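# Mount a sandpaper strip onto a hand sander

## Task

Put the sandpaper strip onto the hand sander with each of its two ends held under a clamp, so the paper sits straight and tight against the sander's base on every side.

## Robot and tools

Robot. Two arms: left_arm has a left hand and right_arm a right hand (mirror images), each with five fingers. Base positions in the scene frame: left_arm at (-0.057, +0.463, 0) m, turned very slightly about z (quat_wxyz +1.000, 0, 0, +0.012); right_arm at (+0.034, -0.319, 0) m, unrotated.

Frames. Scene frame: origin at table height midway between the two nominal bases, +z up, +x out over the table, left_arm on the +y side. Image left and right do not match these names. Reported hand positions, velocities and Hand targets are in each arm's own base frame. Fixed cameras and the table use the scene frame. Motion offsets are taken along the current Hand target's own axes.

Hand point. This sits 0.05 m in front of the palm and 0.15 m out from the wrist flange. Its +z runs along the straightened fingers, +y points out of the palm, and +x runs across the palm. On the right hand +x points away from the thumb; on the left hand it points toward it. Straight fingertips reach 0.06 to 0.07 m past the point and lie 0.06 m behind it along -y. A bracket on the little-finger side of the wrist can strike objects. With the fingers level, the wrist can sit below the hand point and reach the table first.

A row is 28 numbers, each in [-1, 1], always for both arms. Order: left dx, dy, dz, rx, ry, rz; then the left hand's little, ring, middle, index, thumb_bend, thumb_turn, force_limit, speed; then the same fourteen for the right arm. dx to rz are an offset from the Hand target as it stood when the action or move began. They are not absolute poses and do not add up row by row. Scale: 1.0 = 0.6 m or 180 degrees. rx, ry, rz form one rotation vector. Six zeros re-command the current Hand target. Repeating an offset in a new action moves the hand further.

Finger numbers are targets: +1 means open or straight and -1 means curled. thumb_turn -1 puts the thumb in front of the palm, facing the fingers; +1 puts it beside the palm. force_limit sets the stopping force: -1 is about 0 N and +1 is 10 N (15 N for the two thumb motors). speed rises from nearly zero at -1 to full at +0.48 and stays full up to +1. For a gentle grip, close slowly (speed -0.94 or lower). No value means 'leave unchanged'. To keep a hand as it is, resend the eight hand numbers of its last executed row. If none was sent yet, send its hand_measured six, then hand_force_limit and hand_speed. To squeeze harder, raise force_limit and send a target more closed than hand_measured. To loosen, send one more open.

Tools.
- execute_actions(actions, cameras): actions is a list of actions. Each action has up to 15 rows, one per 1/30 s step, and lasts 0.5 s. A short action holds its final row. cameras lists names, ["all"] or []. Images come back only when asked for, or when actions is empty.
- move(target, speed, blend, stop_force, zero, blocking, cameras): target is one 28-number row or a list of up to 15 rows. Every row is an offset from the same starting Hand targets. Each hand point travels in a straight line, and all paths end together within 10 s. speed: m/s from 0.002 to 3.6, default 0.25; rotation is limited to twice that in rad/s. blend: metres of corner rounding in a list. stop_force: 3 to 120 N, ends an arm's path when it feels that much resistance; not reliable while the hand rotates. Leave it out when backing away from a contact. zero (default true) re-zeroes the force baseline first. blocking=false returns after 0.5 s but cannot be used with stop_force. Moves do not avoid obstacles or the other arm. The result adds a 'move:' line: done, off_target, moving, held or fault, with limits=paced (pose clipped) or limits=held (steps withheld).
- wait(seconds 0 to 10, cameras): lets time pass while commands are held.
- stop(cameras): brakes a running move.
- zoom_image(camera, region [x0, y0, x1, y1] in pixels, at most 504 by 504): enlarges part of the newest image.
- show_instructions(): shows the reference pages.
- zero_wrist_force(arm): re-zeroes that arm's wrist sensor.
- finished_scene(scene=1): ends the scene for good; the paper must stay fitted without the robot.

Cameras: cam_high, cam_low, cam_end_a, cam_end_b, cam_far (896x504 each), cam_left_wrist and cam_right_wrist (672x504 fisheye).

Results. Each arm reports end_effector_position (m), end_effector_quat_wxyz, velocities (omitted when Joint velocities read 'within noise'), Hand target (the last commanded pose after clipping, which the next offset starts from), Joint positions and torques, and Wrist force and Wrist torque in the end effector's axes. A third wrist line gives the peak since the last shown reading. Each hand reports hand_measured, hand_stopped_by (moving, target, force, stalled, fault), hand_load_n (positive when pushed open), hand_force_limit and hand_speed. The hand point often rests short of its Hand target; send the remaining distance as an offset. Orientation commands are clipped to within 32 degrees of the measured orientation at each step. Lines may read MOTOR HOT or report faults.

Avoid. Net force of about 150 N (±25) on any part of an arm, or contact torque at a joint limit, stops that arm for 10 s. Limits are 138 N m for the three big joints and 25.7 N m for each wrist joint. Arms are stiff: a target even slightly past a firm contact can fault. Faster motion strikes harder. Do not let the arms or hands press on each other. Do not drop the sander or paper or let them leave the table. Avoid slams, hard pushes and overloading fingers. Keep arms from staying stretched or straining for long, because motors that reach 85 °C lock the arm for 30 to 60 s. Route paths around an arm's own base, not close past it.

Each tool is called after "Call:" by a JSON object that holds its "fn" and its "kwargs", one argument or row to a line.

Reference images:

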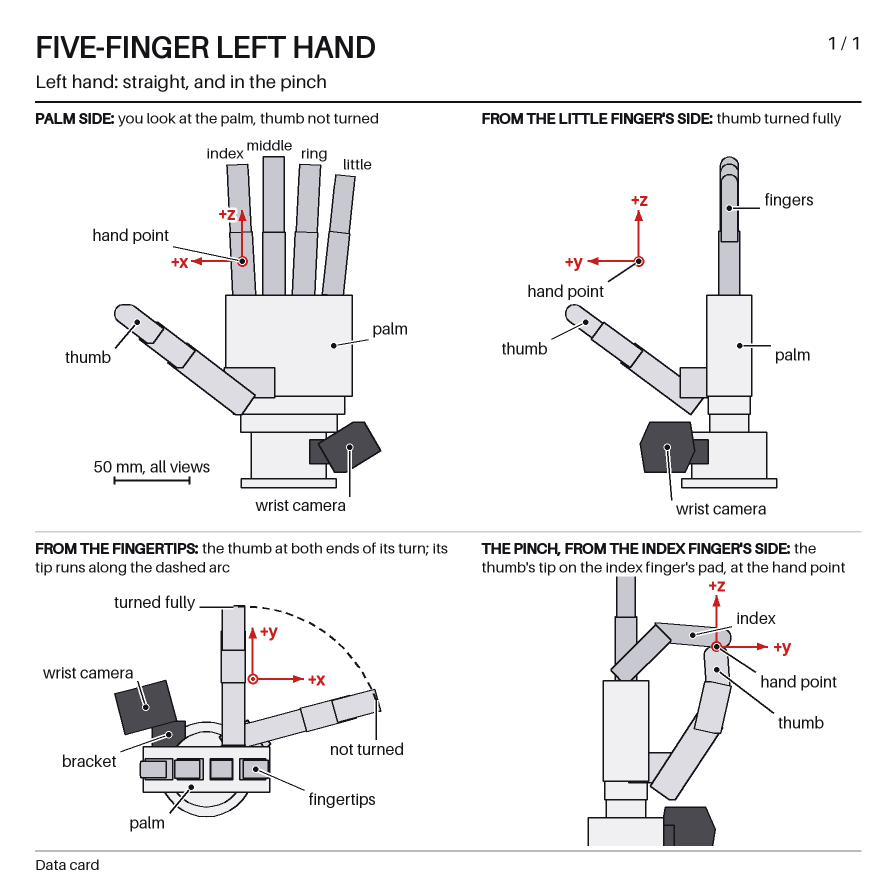

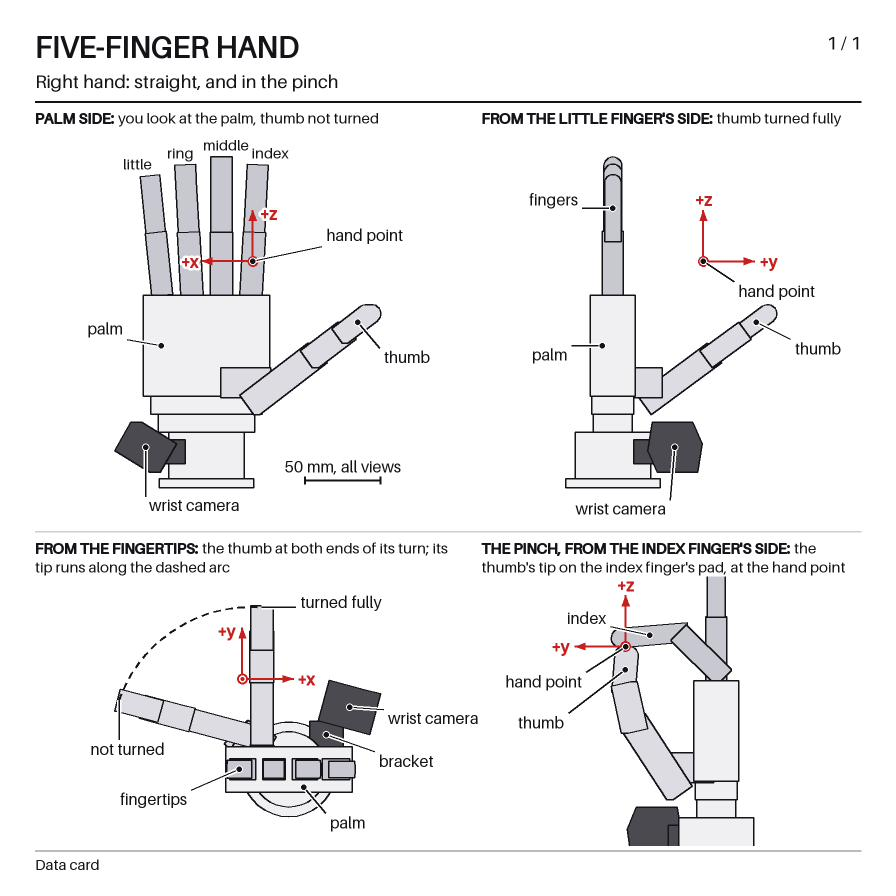

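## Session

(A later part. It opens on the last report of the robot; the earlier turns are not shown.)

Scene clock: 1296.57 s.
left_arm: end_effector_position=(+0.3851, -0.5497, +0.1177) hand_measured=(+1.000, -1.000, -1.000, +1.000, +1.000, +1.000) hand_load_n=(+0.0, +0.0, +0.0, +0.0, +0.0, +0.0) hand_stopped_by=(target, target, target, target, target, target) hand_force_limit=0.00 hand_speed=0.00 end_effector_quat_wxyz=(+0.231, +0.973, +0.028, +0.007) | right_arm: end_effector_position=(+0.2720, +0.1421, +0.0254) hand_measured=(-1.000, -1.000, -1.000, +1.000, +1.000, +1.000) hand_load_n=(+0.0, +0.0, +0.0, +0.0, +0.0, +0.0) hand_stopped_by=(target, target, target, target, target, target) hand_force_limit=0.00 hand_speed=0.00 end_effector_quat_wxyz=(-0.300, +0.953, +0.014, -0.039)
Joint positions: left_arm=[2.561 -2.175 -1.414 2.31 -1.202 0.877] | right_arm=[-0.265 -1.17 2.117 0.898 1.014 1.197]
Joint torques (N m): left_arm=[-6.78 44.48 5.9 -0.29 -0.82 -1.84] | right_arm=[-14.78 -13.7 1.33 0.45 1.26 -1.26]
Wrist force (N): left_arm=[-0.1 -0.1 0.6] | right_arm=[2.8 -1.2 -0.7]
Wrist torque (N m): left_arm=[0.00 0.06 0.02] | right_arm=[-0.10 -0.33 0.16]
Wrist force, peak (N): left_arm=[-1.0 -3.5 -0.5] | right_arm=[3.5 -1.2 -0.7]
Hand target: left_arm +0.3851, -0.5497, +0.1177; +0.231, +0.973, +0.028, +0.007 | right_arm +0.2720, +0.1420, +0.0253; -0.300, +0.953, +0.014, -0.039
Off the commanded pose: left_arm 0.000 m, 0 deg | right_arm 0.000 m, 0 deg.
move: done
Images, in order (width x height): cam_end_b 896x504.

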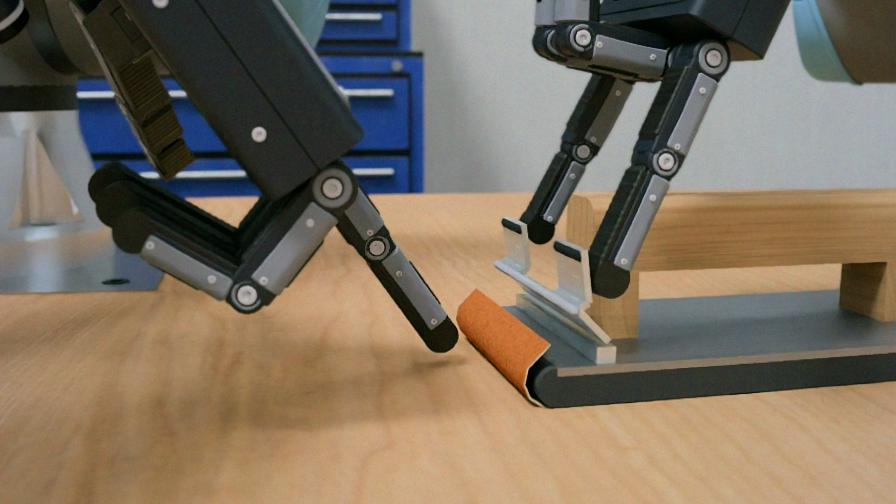

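Call:
{"fn": "move", "kwargs": {
  "target": [
    [0,0,0,0,0,0,1,-1,-1,1,1,1,0,0,0.0011,-0.0177,0.0124,0,0,0,-1,-1,-1,1,1,1,0,0]
  ],
  "speed": 0.025,
  "stop_force": 7,
  "cameras": ["cam_end_a","cam_end_b","cam_far"]
}}

Call:
{"fn": "zoom_image", "kwargs": {
  "camera": "cam_end_b",
  "region": [430, 120, 700, 420]
}}

Call:
{"fn": "zoom_image", "kwargs": {
  "camera": "cam_far",
  "region": [320, 160, 420, 280]
}}

Scene clock: 1307.63 s.
left_arm: end_effector_position=(+0.3851, -0.5497, +0.1177) hand_measured=(+1.000, -1.000, -1.000, +1.000, +1.000, +1.000) hand_load_n=(+0.0, +0.0, +0.0, +0.0, +0.0, +0.0) hand_stopped_by=(target, target, target, target, target, target) hand_force_limit=0.00 hand_speed=0.00 end_effector_quat_wxyz=(+0.231, +0.973, +0.028, +0.007) | right_arm: end_effector_position=(+0.2720, +0.1550, +0.0252) hand_measured=(-1.000, -1.000, -1.000, +1.000, +1.000, +1.000) hand_load_n=(+0.0, +0.0, +0.0, -0.5, +0.0, +0.0) hand_stopped_by=(target, target, target, target, target, target) hand_force_limit=0.00 hand_speed=0.00 end_effector_quat_wxyz=(-0.300, +0.953, +0.014, -0.039)
Joint positions: left_arm=[2.561 -2.175 -1.414 2.31 -1.202 0.877] | right_arm=[-0.223 -1.17 2.107 0.882 1.003 1.245]
Joint torques (N m): left_arm=[-7.27 45.4 6.21 -0.36 -0.67 -1.9] | right_arm=[13.13 -37.57 -21.3 0.17 -2.99 1.46]
Wrist force (N): left_arm=[-0.2 -0.2 0.8] | right_arm=[2.2 -0.9 -2.3]
Wrist torque (N m): left_arm=[-0.01 0.08 0.01] | right_arm=[-0.06 -0.36 -0.05]
Wrist force, peak (N): left_arm=[-0.2 -0.2 1.1] | right_arm=[3.3 -1.7 -0.4]
Hand target: left_arm +0.3851, -0.5497, +0.1177; +0.231, +0.973, +0.028, +0.007 | right_arm +0.2720, +0.1550, +0.0252; -0.300, +0.953, +0.014, -0.039
Off the commanded pose: left_arm 0.000 m, 0 deg | right_arm 0.000 m, 0 deg.
move: done
Images, in order (width x height): cam_end_a 896x504, cam_end_b 896x504, cam_far 896x504.

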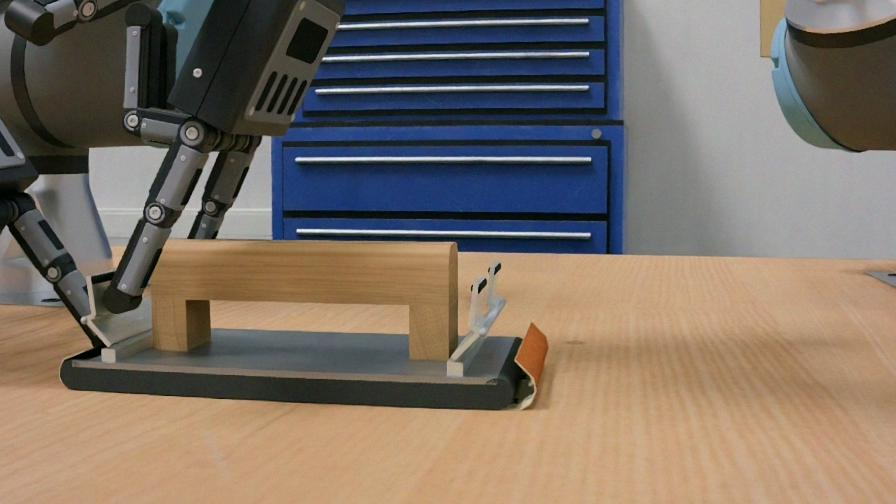

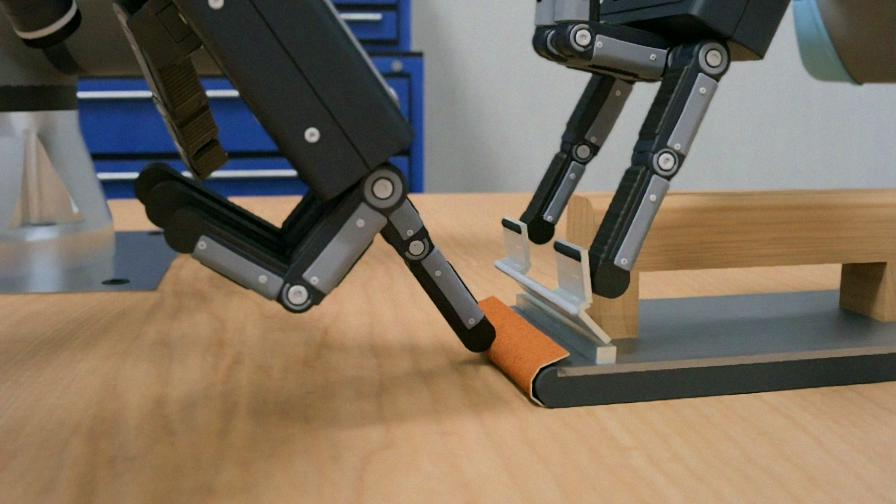

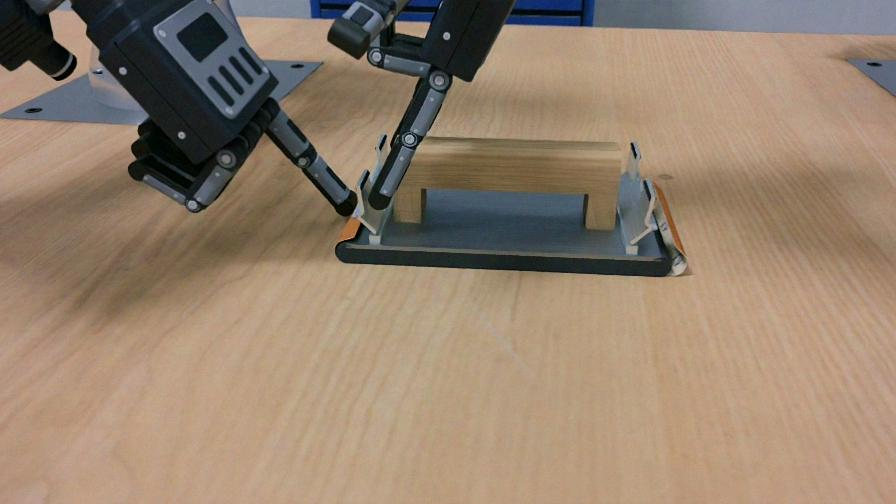

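Scaled by 1.680 from the camera's 896x504 image, which has a finer 1280x720 frame.

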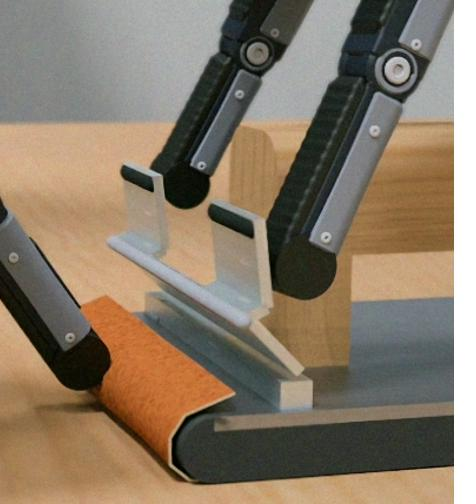

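Scaled by 4.200 from the camera's 896x504 image, which has a finer 1280x720 frame.

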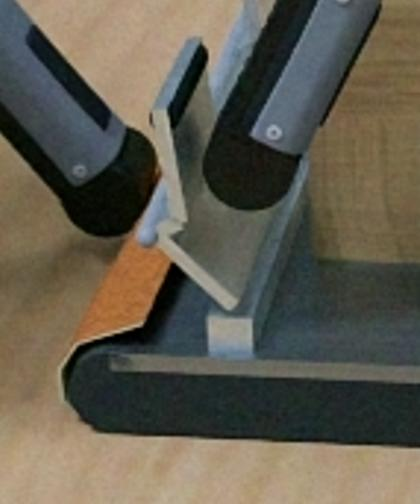

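Call:
{"fn": "move", "kwargs": {
  "target": [
    [-0.0002,0.0033,0.0016,0,0,0,1,-1,-1,1,1,1,0,0,0.0001,-0.0024,0.0017,0,0,0,-1,-1,-1,1,1,1,0,0]
  ],
  "speed": 0.015,
  "stop_force": 8,
  "cameras": ["cam_end_b","cam_far"]
}}

Call:
{"fn": "zoom_image", "kwargs": {
  "camera": "cam_end_b",
  "region": [430, 120, 700, 420]
}}

Call:
{"fn": "zoom_image", "kwargs": {
  "camera": "cam_far",
  "region": [320, 160, 420, 280]
}}

Scene clock: 1337.53 s.
left_arm: end_effector_position=(+0.3851, -0.5519, +0.1177) hand_measured=(+1.000, -1.000, -1.000, +1.000, +1.000, +1.000) hand_load_n=(+0.0, +0.0, +0.0, +0.5, -0.5, +0.0) hand_stopped_by=(target, target, target, target, target, target) hand_force_limit=0.00 hand_speed=0.00 end_effector_quat_wxyz=(+0.231, +0.973, +0.028, +0.007) | right_arm: end_effector_position=(+0.2720, +0.1567, +0.0252) hand_measured=(-1.000, -1.000, -1.000, +1.000, +1.000, +1.000) hand_load_n=(+0.0, +0.0, +0.0, -5.5, +0.0, -0.5) hand_stopped_by=(target, target, target, target, target, target) hand_force_limit=0.00 hand_speed=0.00 end_effector_quat_wxyz=(-0.300, +0.953, +0.014, -0.039)
Joint positions: left_arm=[2.557 -2.178 -1.408 2.309 -1.203 0.873] | right_arm=[-0.218 -1.17 2.106 0.88 1.002 1.252]
Joint torques (N m): left_arm=[-9.31 29.34 26.12 -2.83 0.52 -1.72] | right_arm=[14.16 -34.89 -21.59 -0.52 -4.34 1.65]
Wrist force (N): left_arm=[0.2 -6.6 -3.2] | right_arm=[0.3 2.7 -9.4]
Wrist torque (N m): left_arm=[0.41 0.14 0.07] | right_arm=[0.17 -0.54 -0.16]
Wrist force, peak (N): left_arm=[0.2 -6.8 -3.3] | right_arm=[0.3 2.8 -9.5]
Hand target: left_arm +0.3851, -0.5519, +0.1177; +0.231, +0.973, +0.028, +0.007 | right_arm +0.2720, +0.1567, +0.0252; -0.300, +0.953, +0.014, -0.039
Off the commanded pose: left_arm 0.000 m, 0 deg | right_arm 0.000 m, 0 deg.
move: done
Images, in order (width x height): cam_end_b 896x504, cam_far 896x504.

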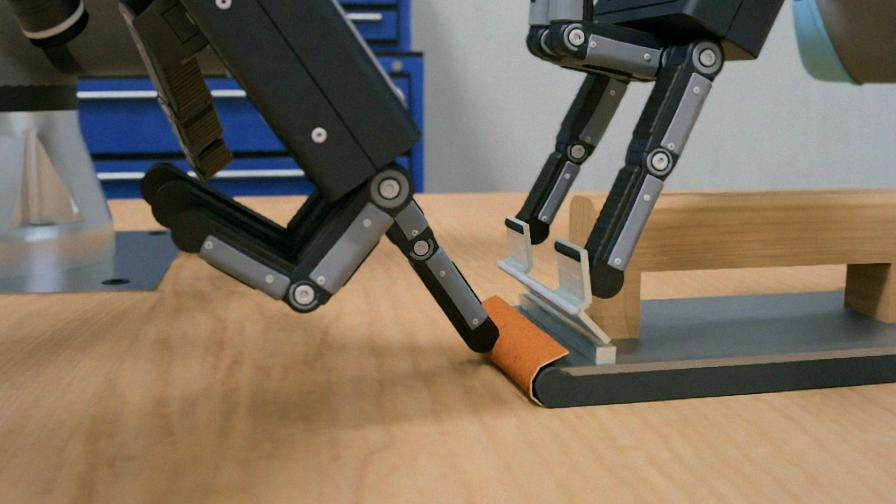

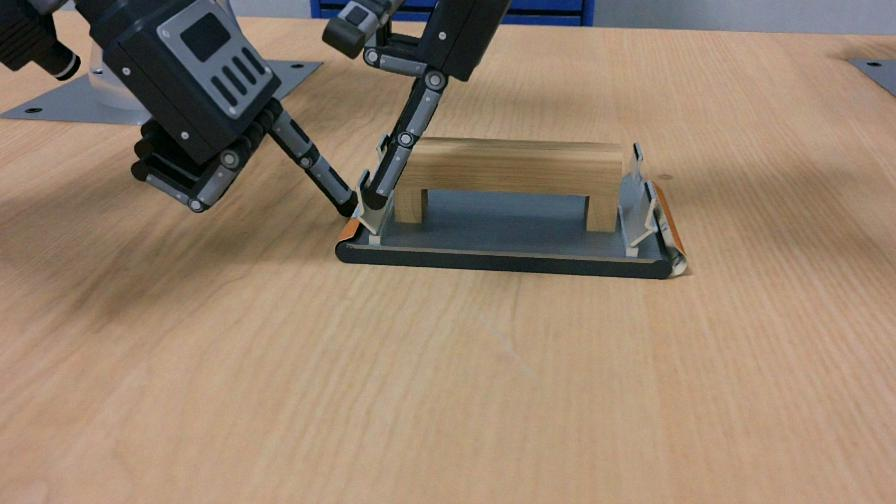

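Scaled by 1.680 from the camera's 896x504 image, which has a finer 1280x720 frame.

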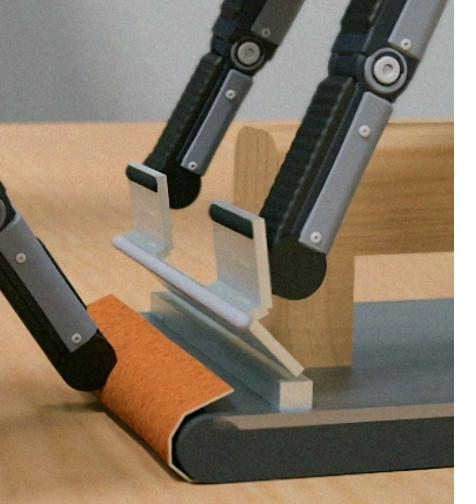

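Scaled by 4.200 from the camera's 896x504 image, which has a finer 1280x720 frame.

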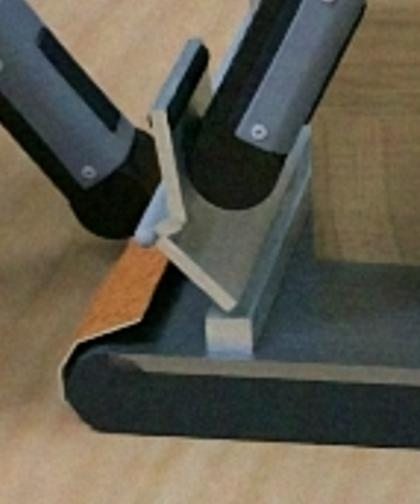

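Call:
{"fn": "move", "kwargs": {
  "target": [
    [0.0011,0.0121,0.0121,0,0.005,-0.0099,1,-1,-1,1,1,1,0,0,0,0,0,0,0,0,-1,-1,-1,1,1,1,0,0]
  ],
  "speed": 0.02,
  "stop_force": 15,
  "cameras": ["cam_end_a","cam_end_b","cam_far"]
}}

Call:
{"fn": "zoom_image", "kwargs": {
  "camera": "cam_end_b",
  "region": [430, 120, 700, 420]
}}

Call:
{"fn": "zoom_image", "kwargs": {
  "camera": "cam_far",
  "region": [320, 160, 420, 280]
}}

Scene clock: 1353.10 s.
left_arm: end_effector_position=(+0.3863, -0.5616, +0.1145) hand_measured=(+1.000, -1.000, -1.000, +1.000, +1.000, +1.000) hand_load_n=(+0.0, +0.0, +0.0, -0.5, +0.0, +0.0) hand_stopped_by=(target, target, target, target, target, target) hand_force_limit=0.00 hand_speed=0.00 end_effector_quat_wxyz=(+0.231, +0.972, +0.045, +0.011) | right_arm: end_effector_position=(+0.2720, +0.1567, +0.0252) hand_measured=(-1.000, -1.000, -1.000, +1.000, +1.000, +1.000) hand_load_n=(+0.0, +0.0, +0.0, +0.0, +0.0, +0.0) hand_stopped_by=(target, target, target, target, target, target) hand_force_limit=0.00 hand_speed=0.00 end_effector_quat_wxyz=(-0.300, +0.953, +0.014, -0.039)
Joint positions: left_arm=[2.534 -2.19 -1.391 2.325 -1.22 0.814] | right_arm=[-0.218 -1.17 2.106 0.88 1.002 1.252]
Joint torques (N m): left_arm=[-6.52 29.08 25.65 -0.44 -1 -1.94] | right_arm=[6.37 -27.02 -19.97 4.32 1.35 0.6]
Wrist force (N): left_arm=[-0.2 -0.3 1.0] | right_arm=[2.5 -1.8 -4.7]
Wrist torque (N m): left_arm=[-0.05 0.09 0.01] | right_arm=[0.14 -0.40 -0.03]
Wrist force, peak (N): left_arm=[0.3 -7.0 -3.2] | right_arm=[0.3 2.6 -9.9]
Hand target: left_arm +0.3863, -0.5616, +0.1145; +0.231, +0.972, +0.045, +0.011 | right_arm +0.2720, +0.1567, +0.0252; -0.300, +0.953, +0.014, -0.039
Off the commanded pose: left_arm 0.000 m, 0 deg | right_arm 0.000 m, 0 deg.
move: done
Images, in order (width x height): cam_end_a 896x504, cam_end_b 896x504, cam_far 896x504.

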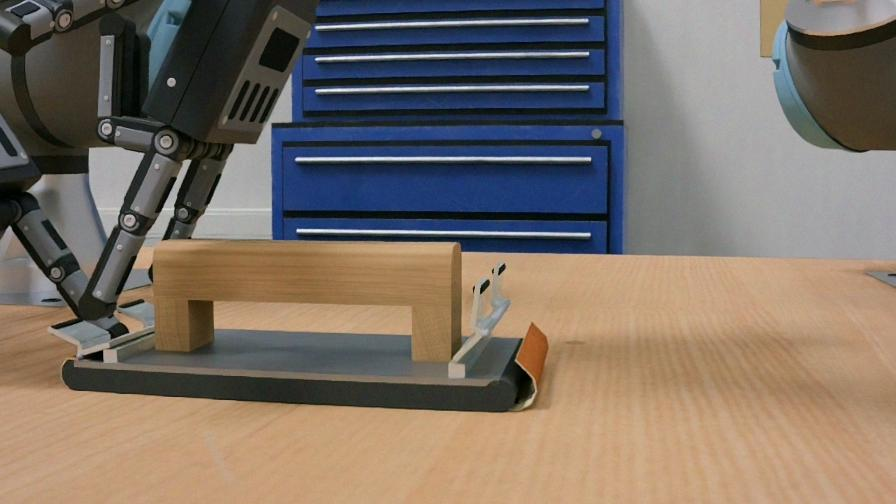

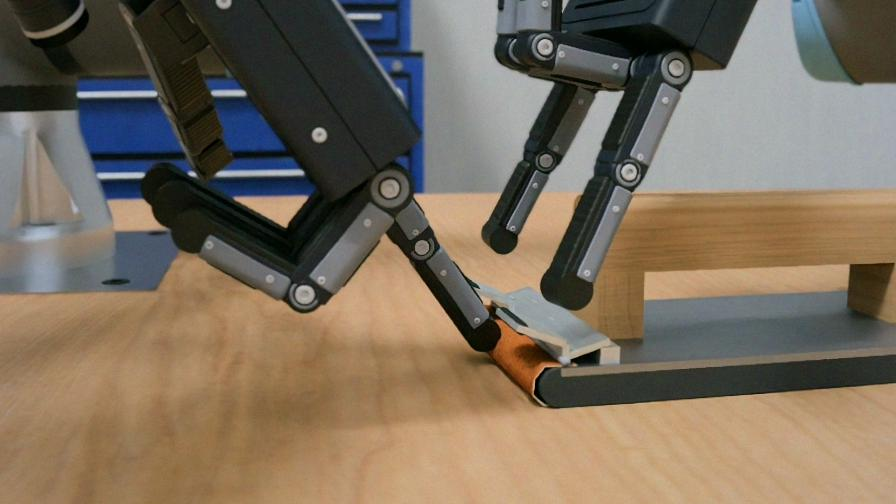

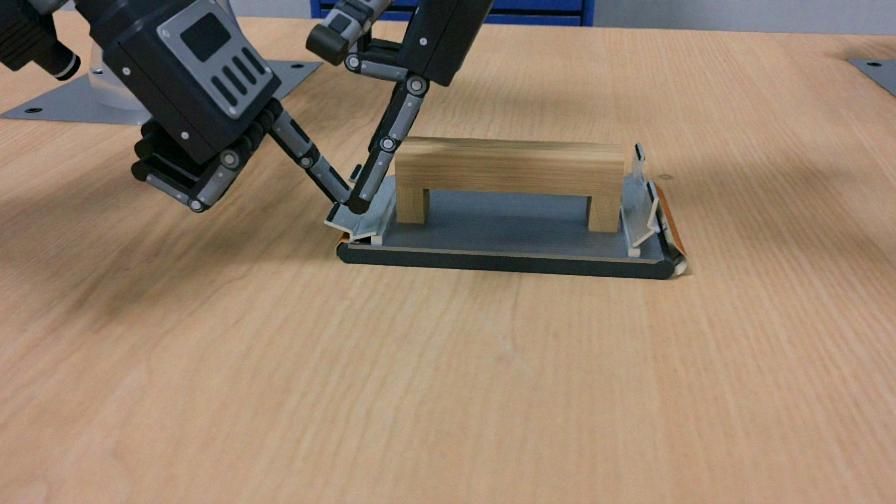

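Scaled by 1.680 from the camera's 896x504 image, which has a finer 1280x720 frame.

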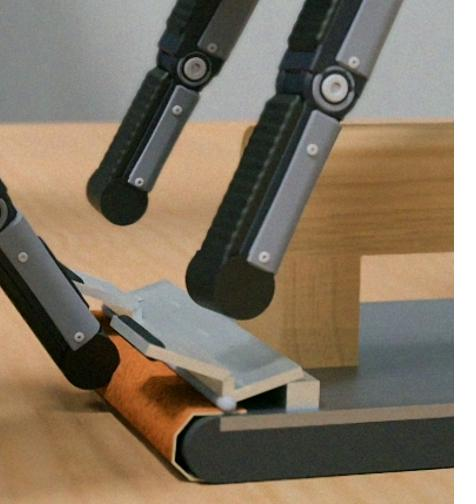

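Scaled by 4.200 from the camera's 896x504 image, which has a finer 1280x720 frame.

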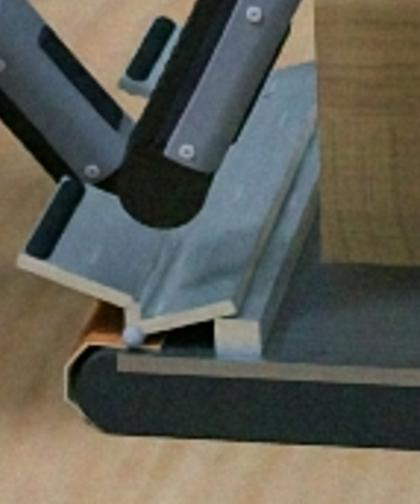

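Call:
{"fn": "move", "kwargs": {
  "target": [
    [0,0.045,-0.0893,0,0,0,1,-1,-1,1,1,1,0,0,0,0,-0.05,0,0,0,-1,-1,-1,1,1,1,0,0]
  ],
  "speed": 0.1,
  "cameras": ["cam_high","cam_end_a","cam_end_b","cam_far"]
}}

Call:
{"fn": "zoom_image", "kwargs": {
  "camera": "cam_end_b",
  "region": [460, 240, 640, 420]
}}

Call:
{"fn": "zoom_image", "kwargs": {
  "camera": "cam_far",
  "region": [310, 160, 410, 280]
}}

Call:
{"fn": "zoom_image", "kwargs": {
  "camera": "cam_high",
  "region": [330, 160, 430, 270]
}}

Call:
{"fn": "zoom_image", "kwargs": {
  "camera": "cam_far",
  "region": [600, 150, 710, 290]
}}

Scene clock: 1367.63 s.
left_arm: end_effector_position=(+0.3862, -0.5616, +0.1743) hand_measured=(+1.000, -1.000, -1.000, +1.000, +1.000, +1.000) hand_load_n=(+0.0, +0.0, +0.0, +0.0, +0.0, +0.0) hand_stopped_by=(target, target, target, target, target, target) hand_force_limit=0.00 hand_speed=0.00 end_effector_quat_wxyz=(+0.231, +0.972, +0.045, +0.011) | right_arm: end_effector_position=(+0.2745, +0.1397, +0.0496) hand_measured=(-1.000, -1.000, -1.000, +1.000, +1.000, +1.000) hand_load_n=(+0.0, +0.5, +0.0, +0.0, +0.0, +0.0) hand_stopped_by=(target, target, target, target, target, target) hand_force_limit=0.00 hand_speed=0.00 end_effector_quat_wxyz=(-0.300, +0.953, +0.014, -0.039)
Joint positions: left_arm=[2.534 -2.137 -1.314 2.195 -1.22 0.814] | right_arm=[-0.271 -1.218 2.097 0.969 1.016 1.191]
Joint torques (N m): left_arm=[6.69 44.36 27.06 -3.91 -0.13 1.58] | right_arm=[-11.61 -37.83 -22.73 5.5 1.31 -1.19]
Wrist force (N): left_arm=[-0.3 -0.3 0.8] | right_arm=[3.2 -1.2 -0.7]
Wrist torque (N m): left_arm=[-0.03 0.11 -0.04] | right_arm=[-0.12 -0.37 0.22]
Wrist force, peak (N): left_arm=[0.0 -0.8 1.5] | right_arm=[2.8 -1.7 -5.1]
Hand target: left_arm +0.3863, -0.5616, +0.1745; +0.231, +0.972, +0.045, +0.011 | right_arm +0.2745, +0.1396, +0.0497; -0.300, +0.953, +0.014, -0.039
Off the commanded pose: left_arm 0.000 m, 0 deg | right_arm 0.000 m, 0 deg.
move: done
Images, in order (width x height): cam_high 896x504, cam_end_a 896x504, cam_end_b 896x504, cam_far 896x504.

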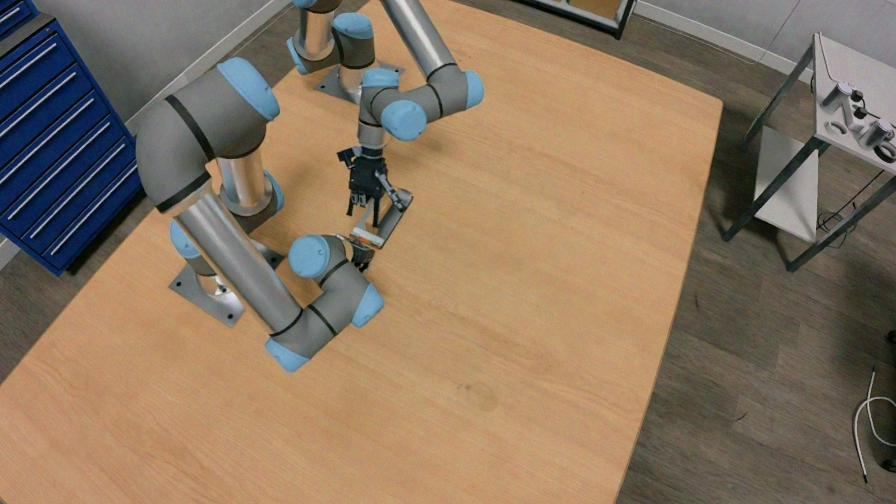

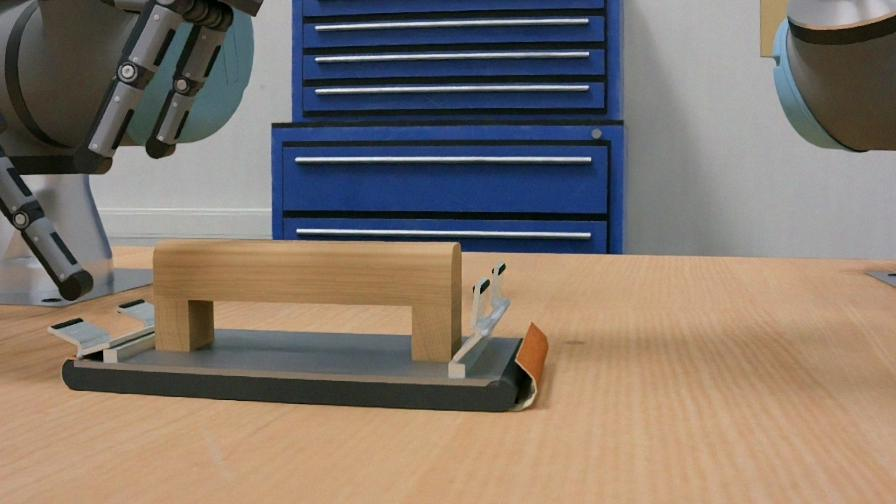

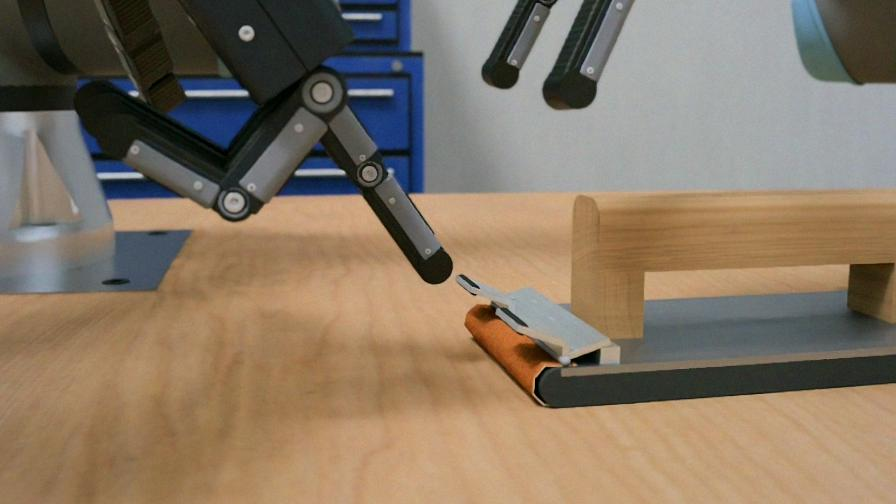

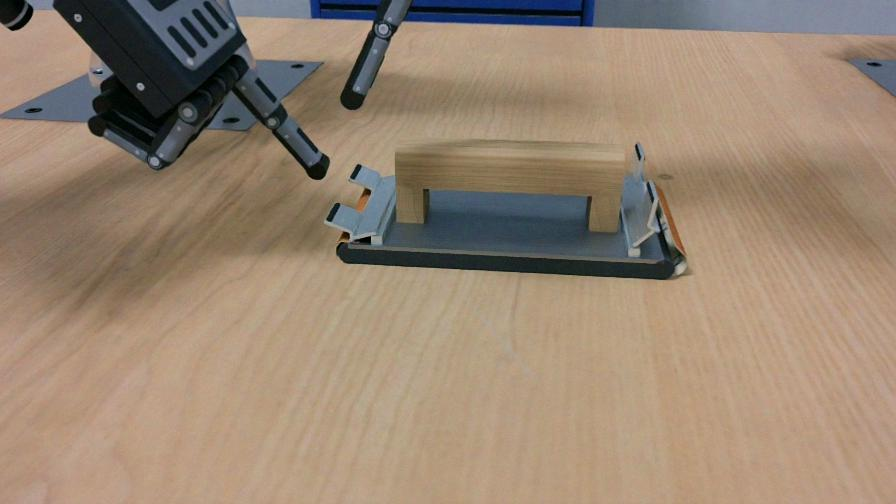

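Scaled by 2.800 from the camera's 896x504 image, which has a finer 1280x720 frame.

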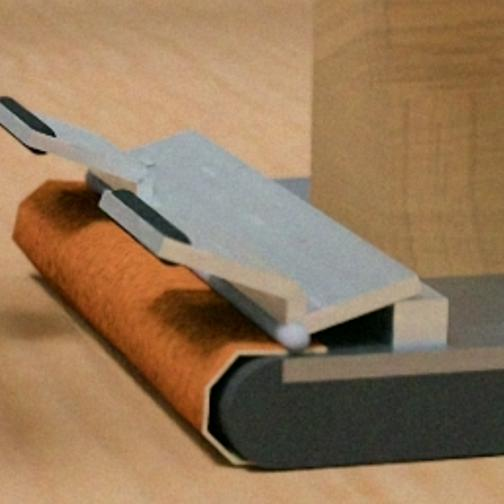

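Scaled by 4.200 from the camera's 896x504 image, which has a finer 1280x720 frame.

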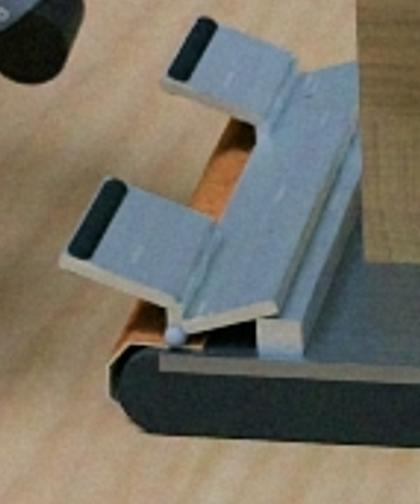

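Scaled by 4.582 from the camera's 896x504 image, which has a finer 1280x720 frame.

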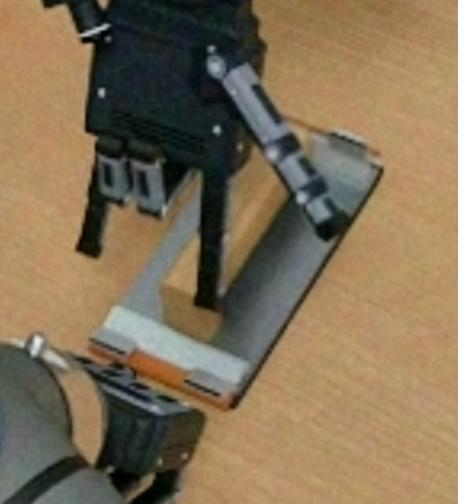

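Scaled by 3.600 from the camera's 896x504 image, which has a finer 1280x720 frame.

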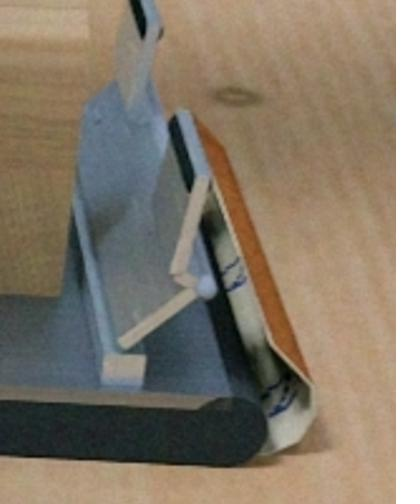

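Call:
{"fn": "execute_actions", "kwargs": {
  "actions": []
}}

Scene clock: 1408.23 s.
left_arm: end_effector_position=(+0.3863, -0.5616, +0.1745) hand_measured=(+1.000, -1.000, -1.000, +1.000, +1.000, +1.000) hand_load_n=(+0.0, +0.0, +0.0, +0.0, +0.0, +0.0) hand_stopped_by=(target, target, target, target, target, target) hand_force_limit=0.00 hand_speed=0.00 end_effector_quat_wxyz=(+0.231, +0.972, +0.045, +0.011) | right_arm: end_effector_position=(+0.2745, +0.1396, +0.0497) hand_measured=(-1.000, -1.000, -1.000, +1.000, +1.000, +1.000) hand_load_n=(+0.0, +0.0, +0.0, +0.0, +0.0, +0.0) hand_stopped_by=(target, target, target, target, target, target) hand_force_limit=0.00 hand_speed=0.00 end_effector_quat_wxyz=(-0.300, +0.953, +0.014, -0.039)
Joint positions: left_arm=[2.534 -2.137 -1.314 2.195 -1.22 0.814] | right_arm=[-0.271 -1.218 2.097 0.97 1.016 1.191]
Joint velocities: within noise
Joint torques (N m): left_arm=[8.47 45.55 26.49 -3.68 -0.84 1.45] | right_arm=[-12.52 -36.63 -22.4 5.31 1.3 -1.23]
Wrist force (N): left_arm=[-0.3 -0.4 0.9] | right_arm=[3.3 -1.2 -0.9]
Wrist torque (N m): left_arm=[-0.05 0.10 -0.04] | right_arm=[-0.10 -0.38 0.21]
Wrist force, peak (N): left_arm=[-0.2 -0.6 1.0] | right_arm=[3.4 -1.4 -0.8]
Hand target: left_arm +0.3863, -0.5616, +0.1745; +0.231, +0.972, +0.045, +0.011 | right_arm +0.2745, +0.1396, +0.0497; -0.300, +0.953, +0.014, -0.039
Off the commanded pose: left_arm 0.000 m, 0 deg | right_arm 0.000 m, 0 deg.

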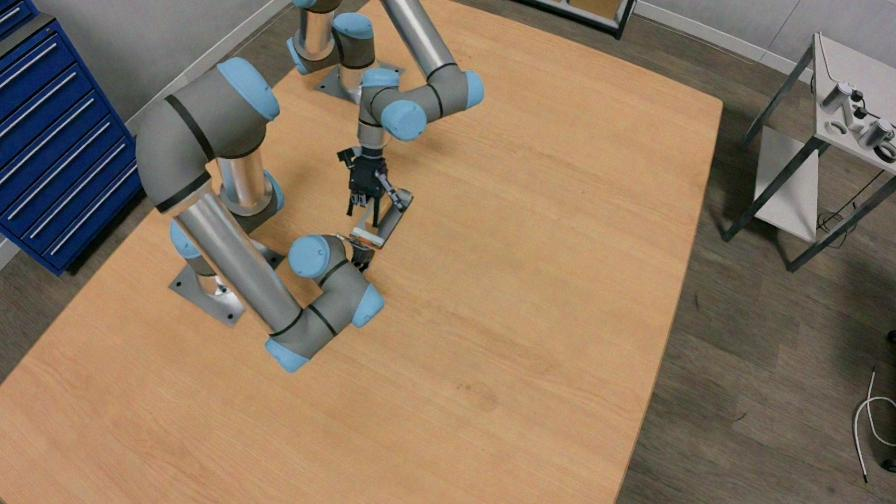

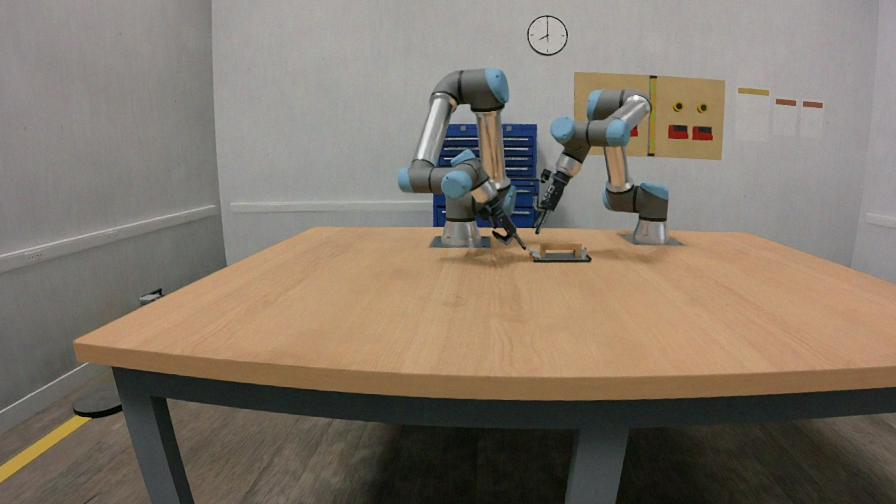

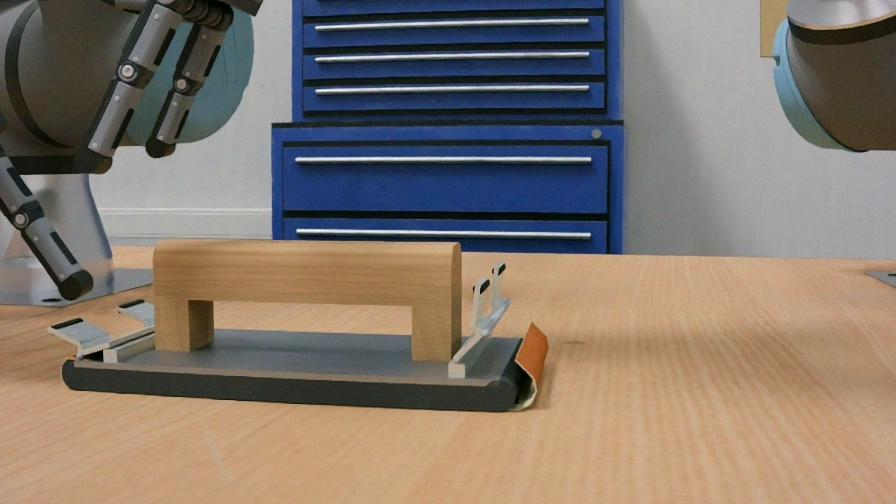

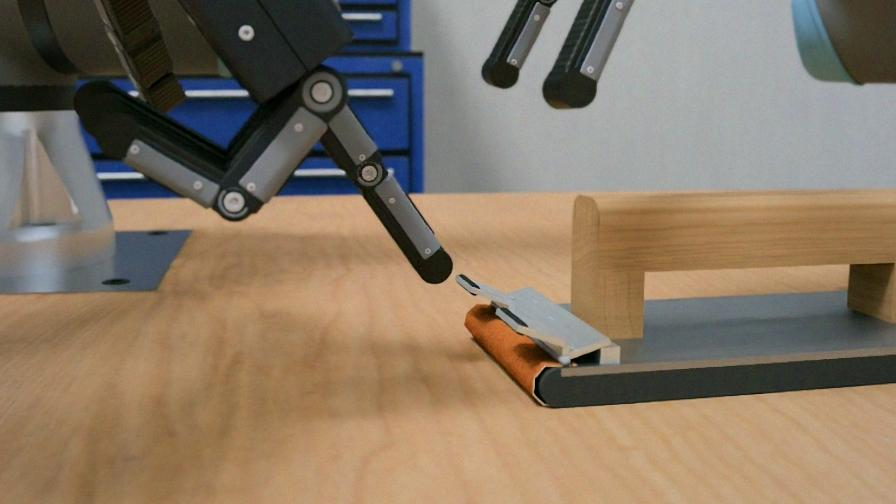

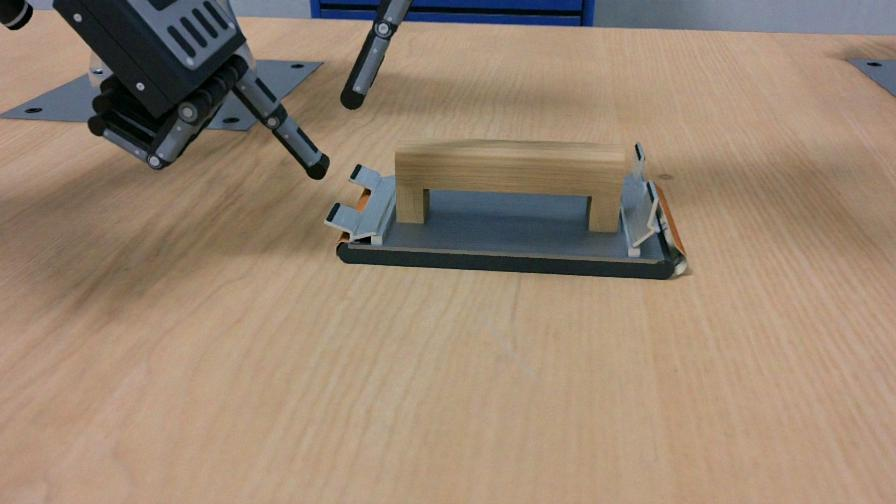

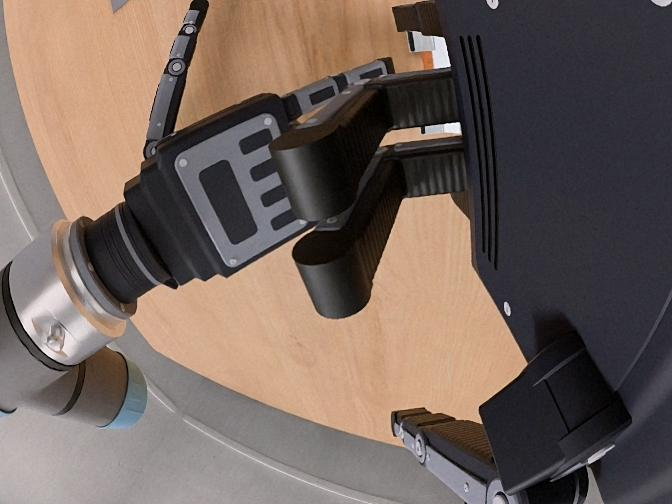

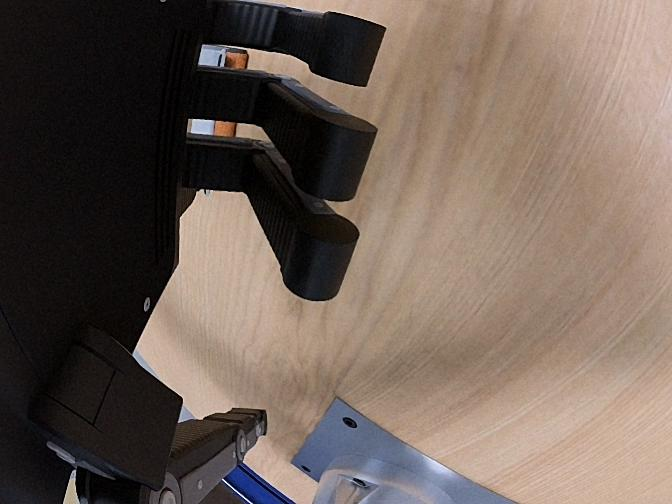

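Call:
{"fn": "move", "kwargs": {
  "target": [
    [0,0.06,-0.119,0,0,0,-1,-1,-1,1,1,1,0,0, 0,0,-0.1667,0,0,0,1,-1,-1,1,1,1,0,0],
    [0.0345,-0.3556,-0.3653,0,0,0,-1,-1,-1,1,1,1,0,0, -0.0125,-0.1137,-0.3278,0,0,0,1,-1,-1,1,1,1,0,0]
  ],
  "blend": 0.03,
  "speed": 0.25,
  "cameras": ["cam_high"]
}}

Scene clock: 1470.63 s.
left_arm: end_effector_position=(+0.3799, -0.2719, +0.2743) hand_measured=(-1.000, -1.000, -1.000, +1.000, +1.000, +1.000) hand_load_n=(+0.0, +0.0, +0.0, +0.0, +0.0, +0.0) hand_stopped_by=(target, target, target, target, target, target) hand_force_limit=0.00 hand_speed=0.00 end_effector_quat_wxyz=(+0.231, +0.972, +0.045, +0.011) | right_arm: end_effector_position=(+0.2832, +0.0831, +0.2500) hand_measured=(+1.000, -1.000, -1.000, +1.000, +1.000, +1.000) hand_load_n=(+0.0, +0.5, +0.0, +0.0, +0.0, +0.0) hand_stopped_by=(target, target, target, target, target, target) hand_force_limit=0.00 hand_speed=0.00 end_effector_quat_wxyz=(-0.300, +0.953, +0.014, -0.039)
Joint positions: left_arm=[3.215 -1.686 -1.748 1.874 -1.104 1.548] | right_arm=[-0.435 -1.495 1.848 1.588 1.068 1.01]
Joint torques (N m): left_arm=[9.82 27.33 5.49 -4.35 1.78 1.07] | right_arm=[0.76 -30.63 -28.77 5.44 0.63 -1.28]
Wrist force (N): left_arm=[0.0 -0.3 1.0] | right_arm=[3.7 -1.1 -0.8]
Wrist torque (N m): left_arm=[-0.07 0.05 -0.10] | right_arm=[-0.05 -0.46 0.22]
Wrist force, peak (N): left_arm=[-0.2 -0.8 1.8] | right_arm=[4.1 -0.9 -0.6]
Hand target: left_arm +0.3799, -0.2718, +0.2743; +0.231, +0.972, +0.045, +0.011 | right_arm +0.2832, +0.0831, +0.2500; -0.300, +0.953, +0.014, -0.039
Off the commanded pose: left_arm 0.000 m, 0 deg | right_arm 0.000 m, 0 deg.
move: done
Images, in order (width x height): cam_high 896x504.

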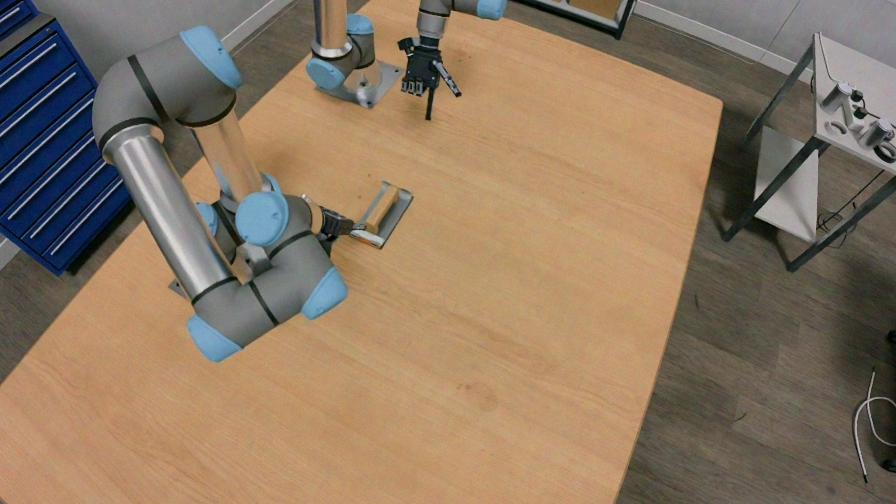

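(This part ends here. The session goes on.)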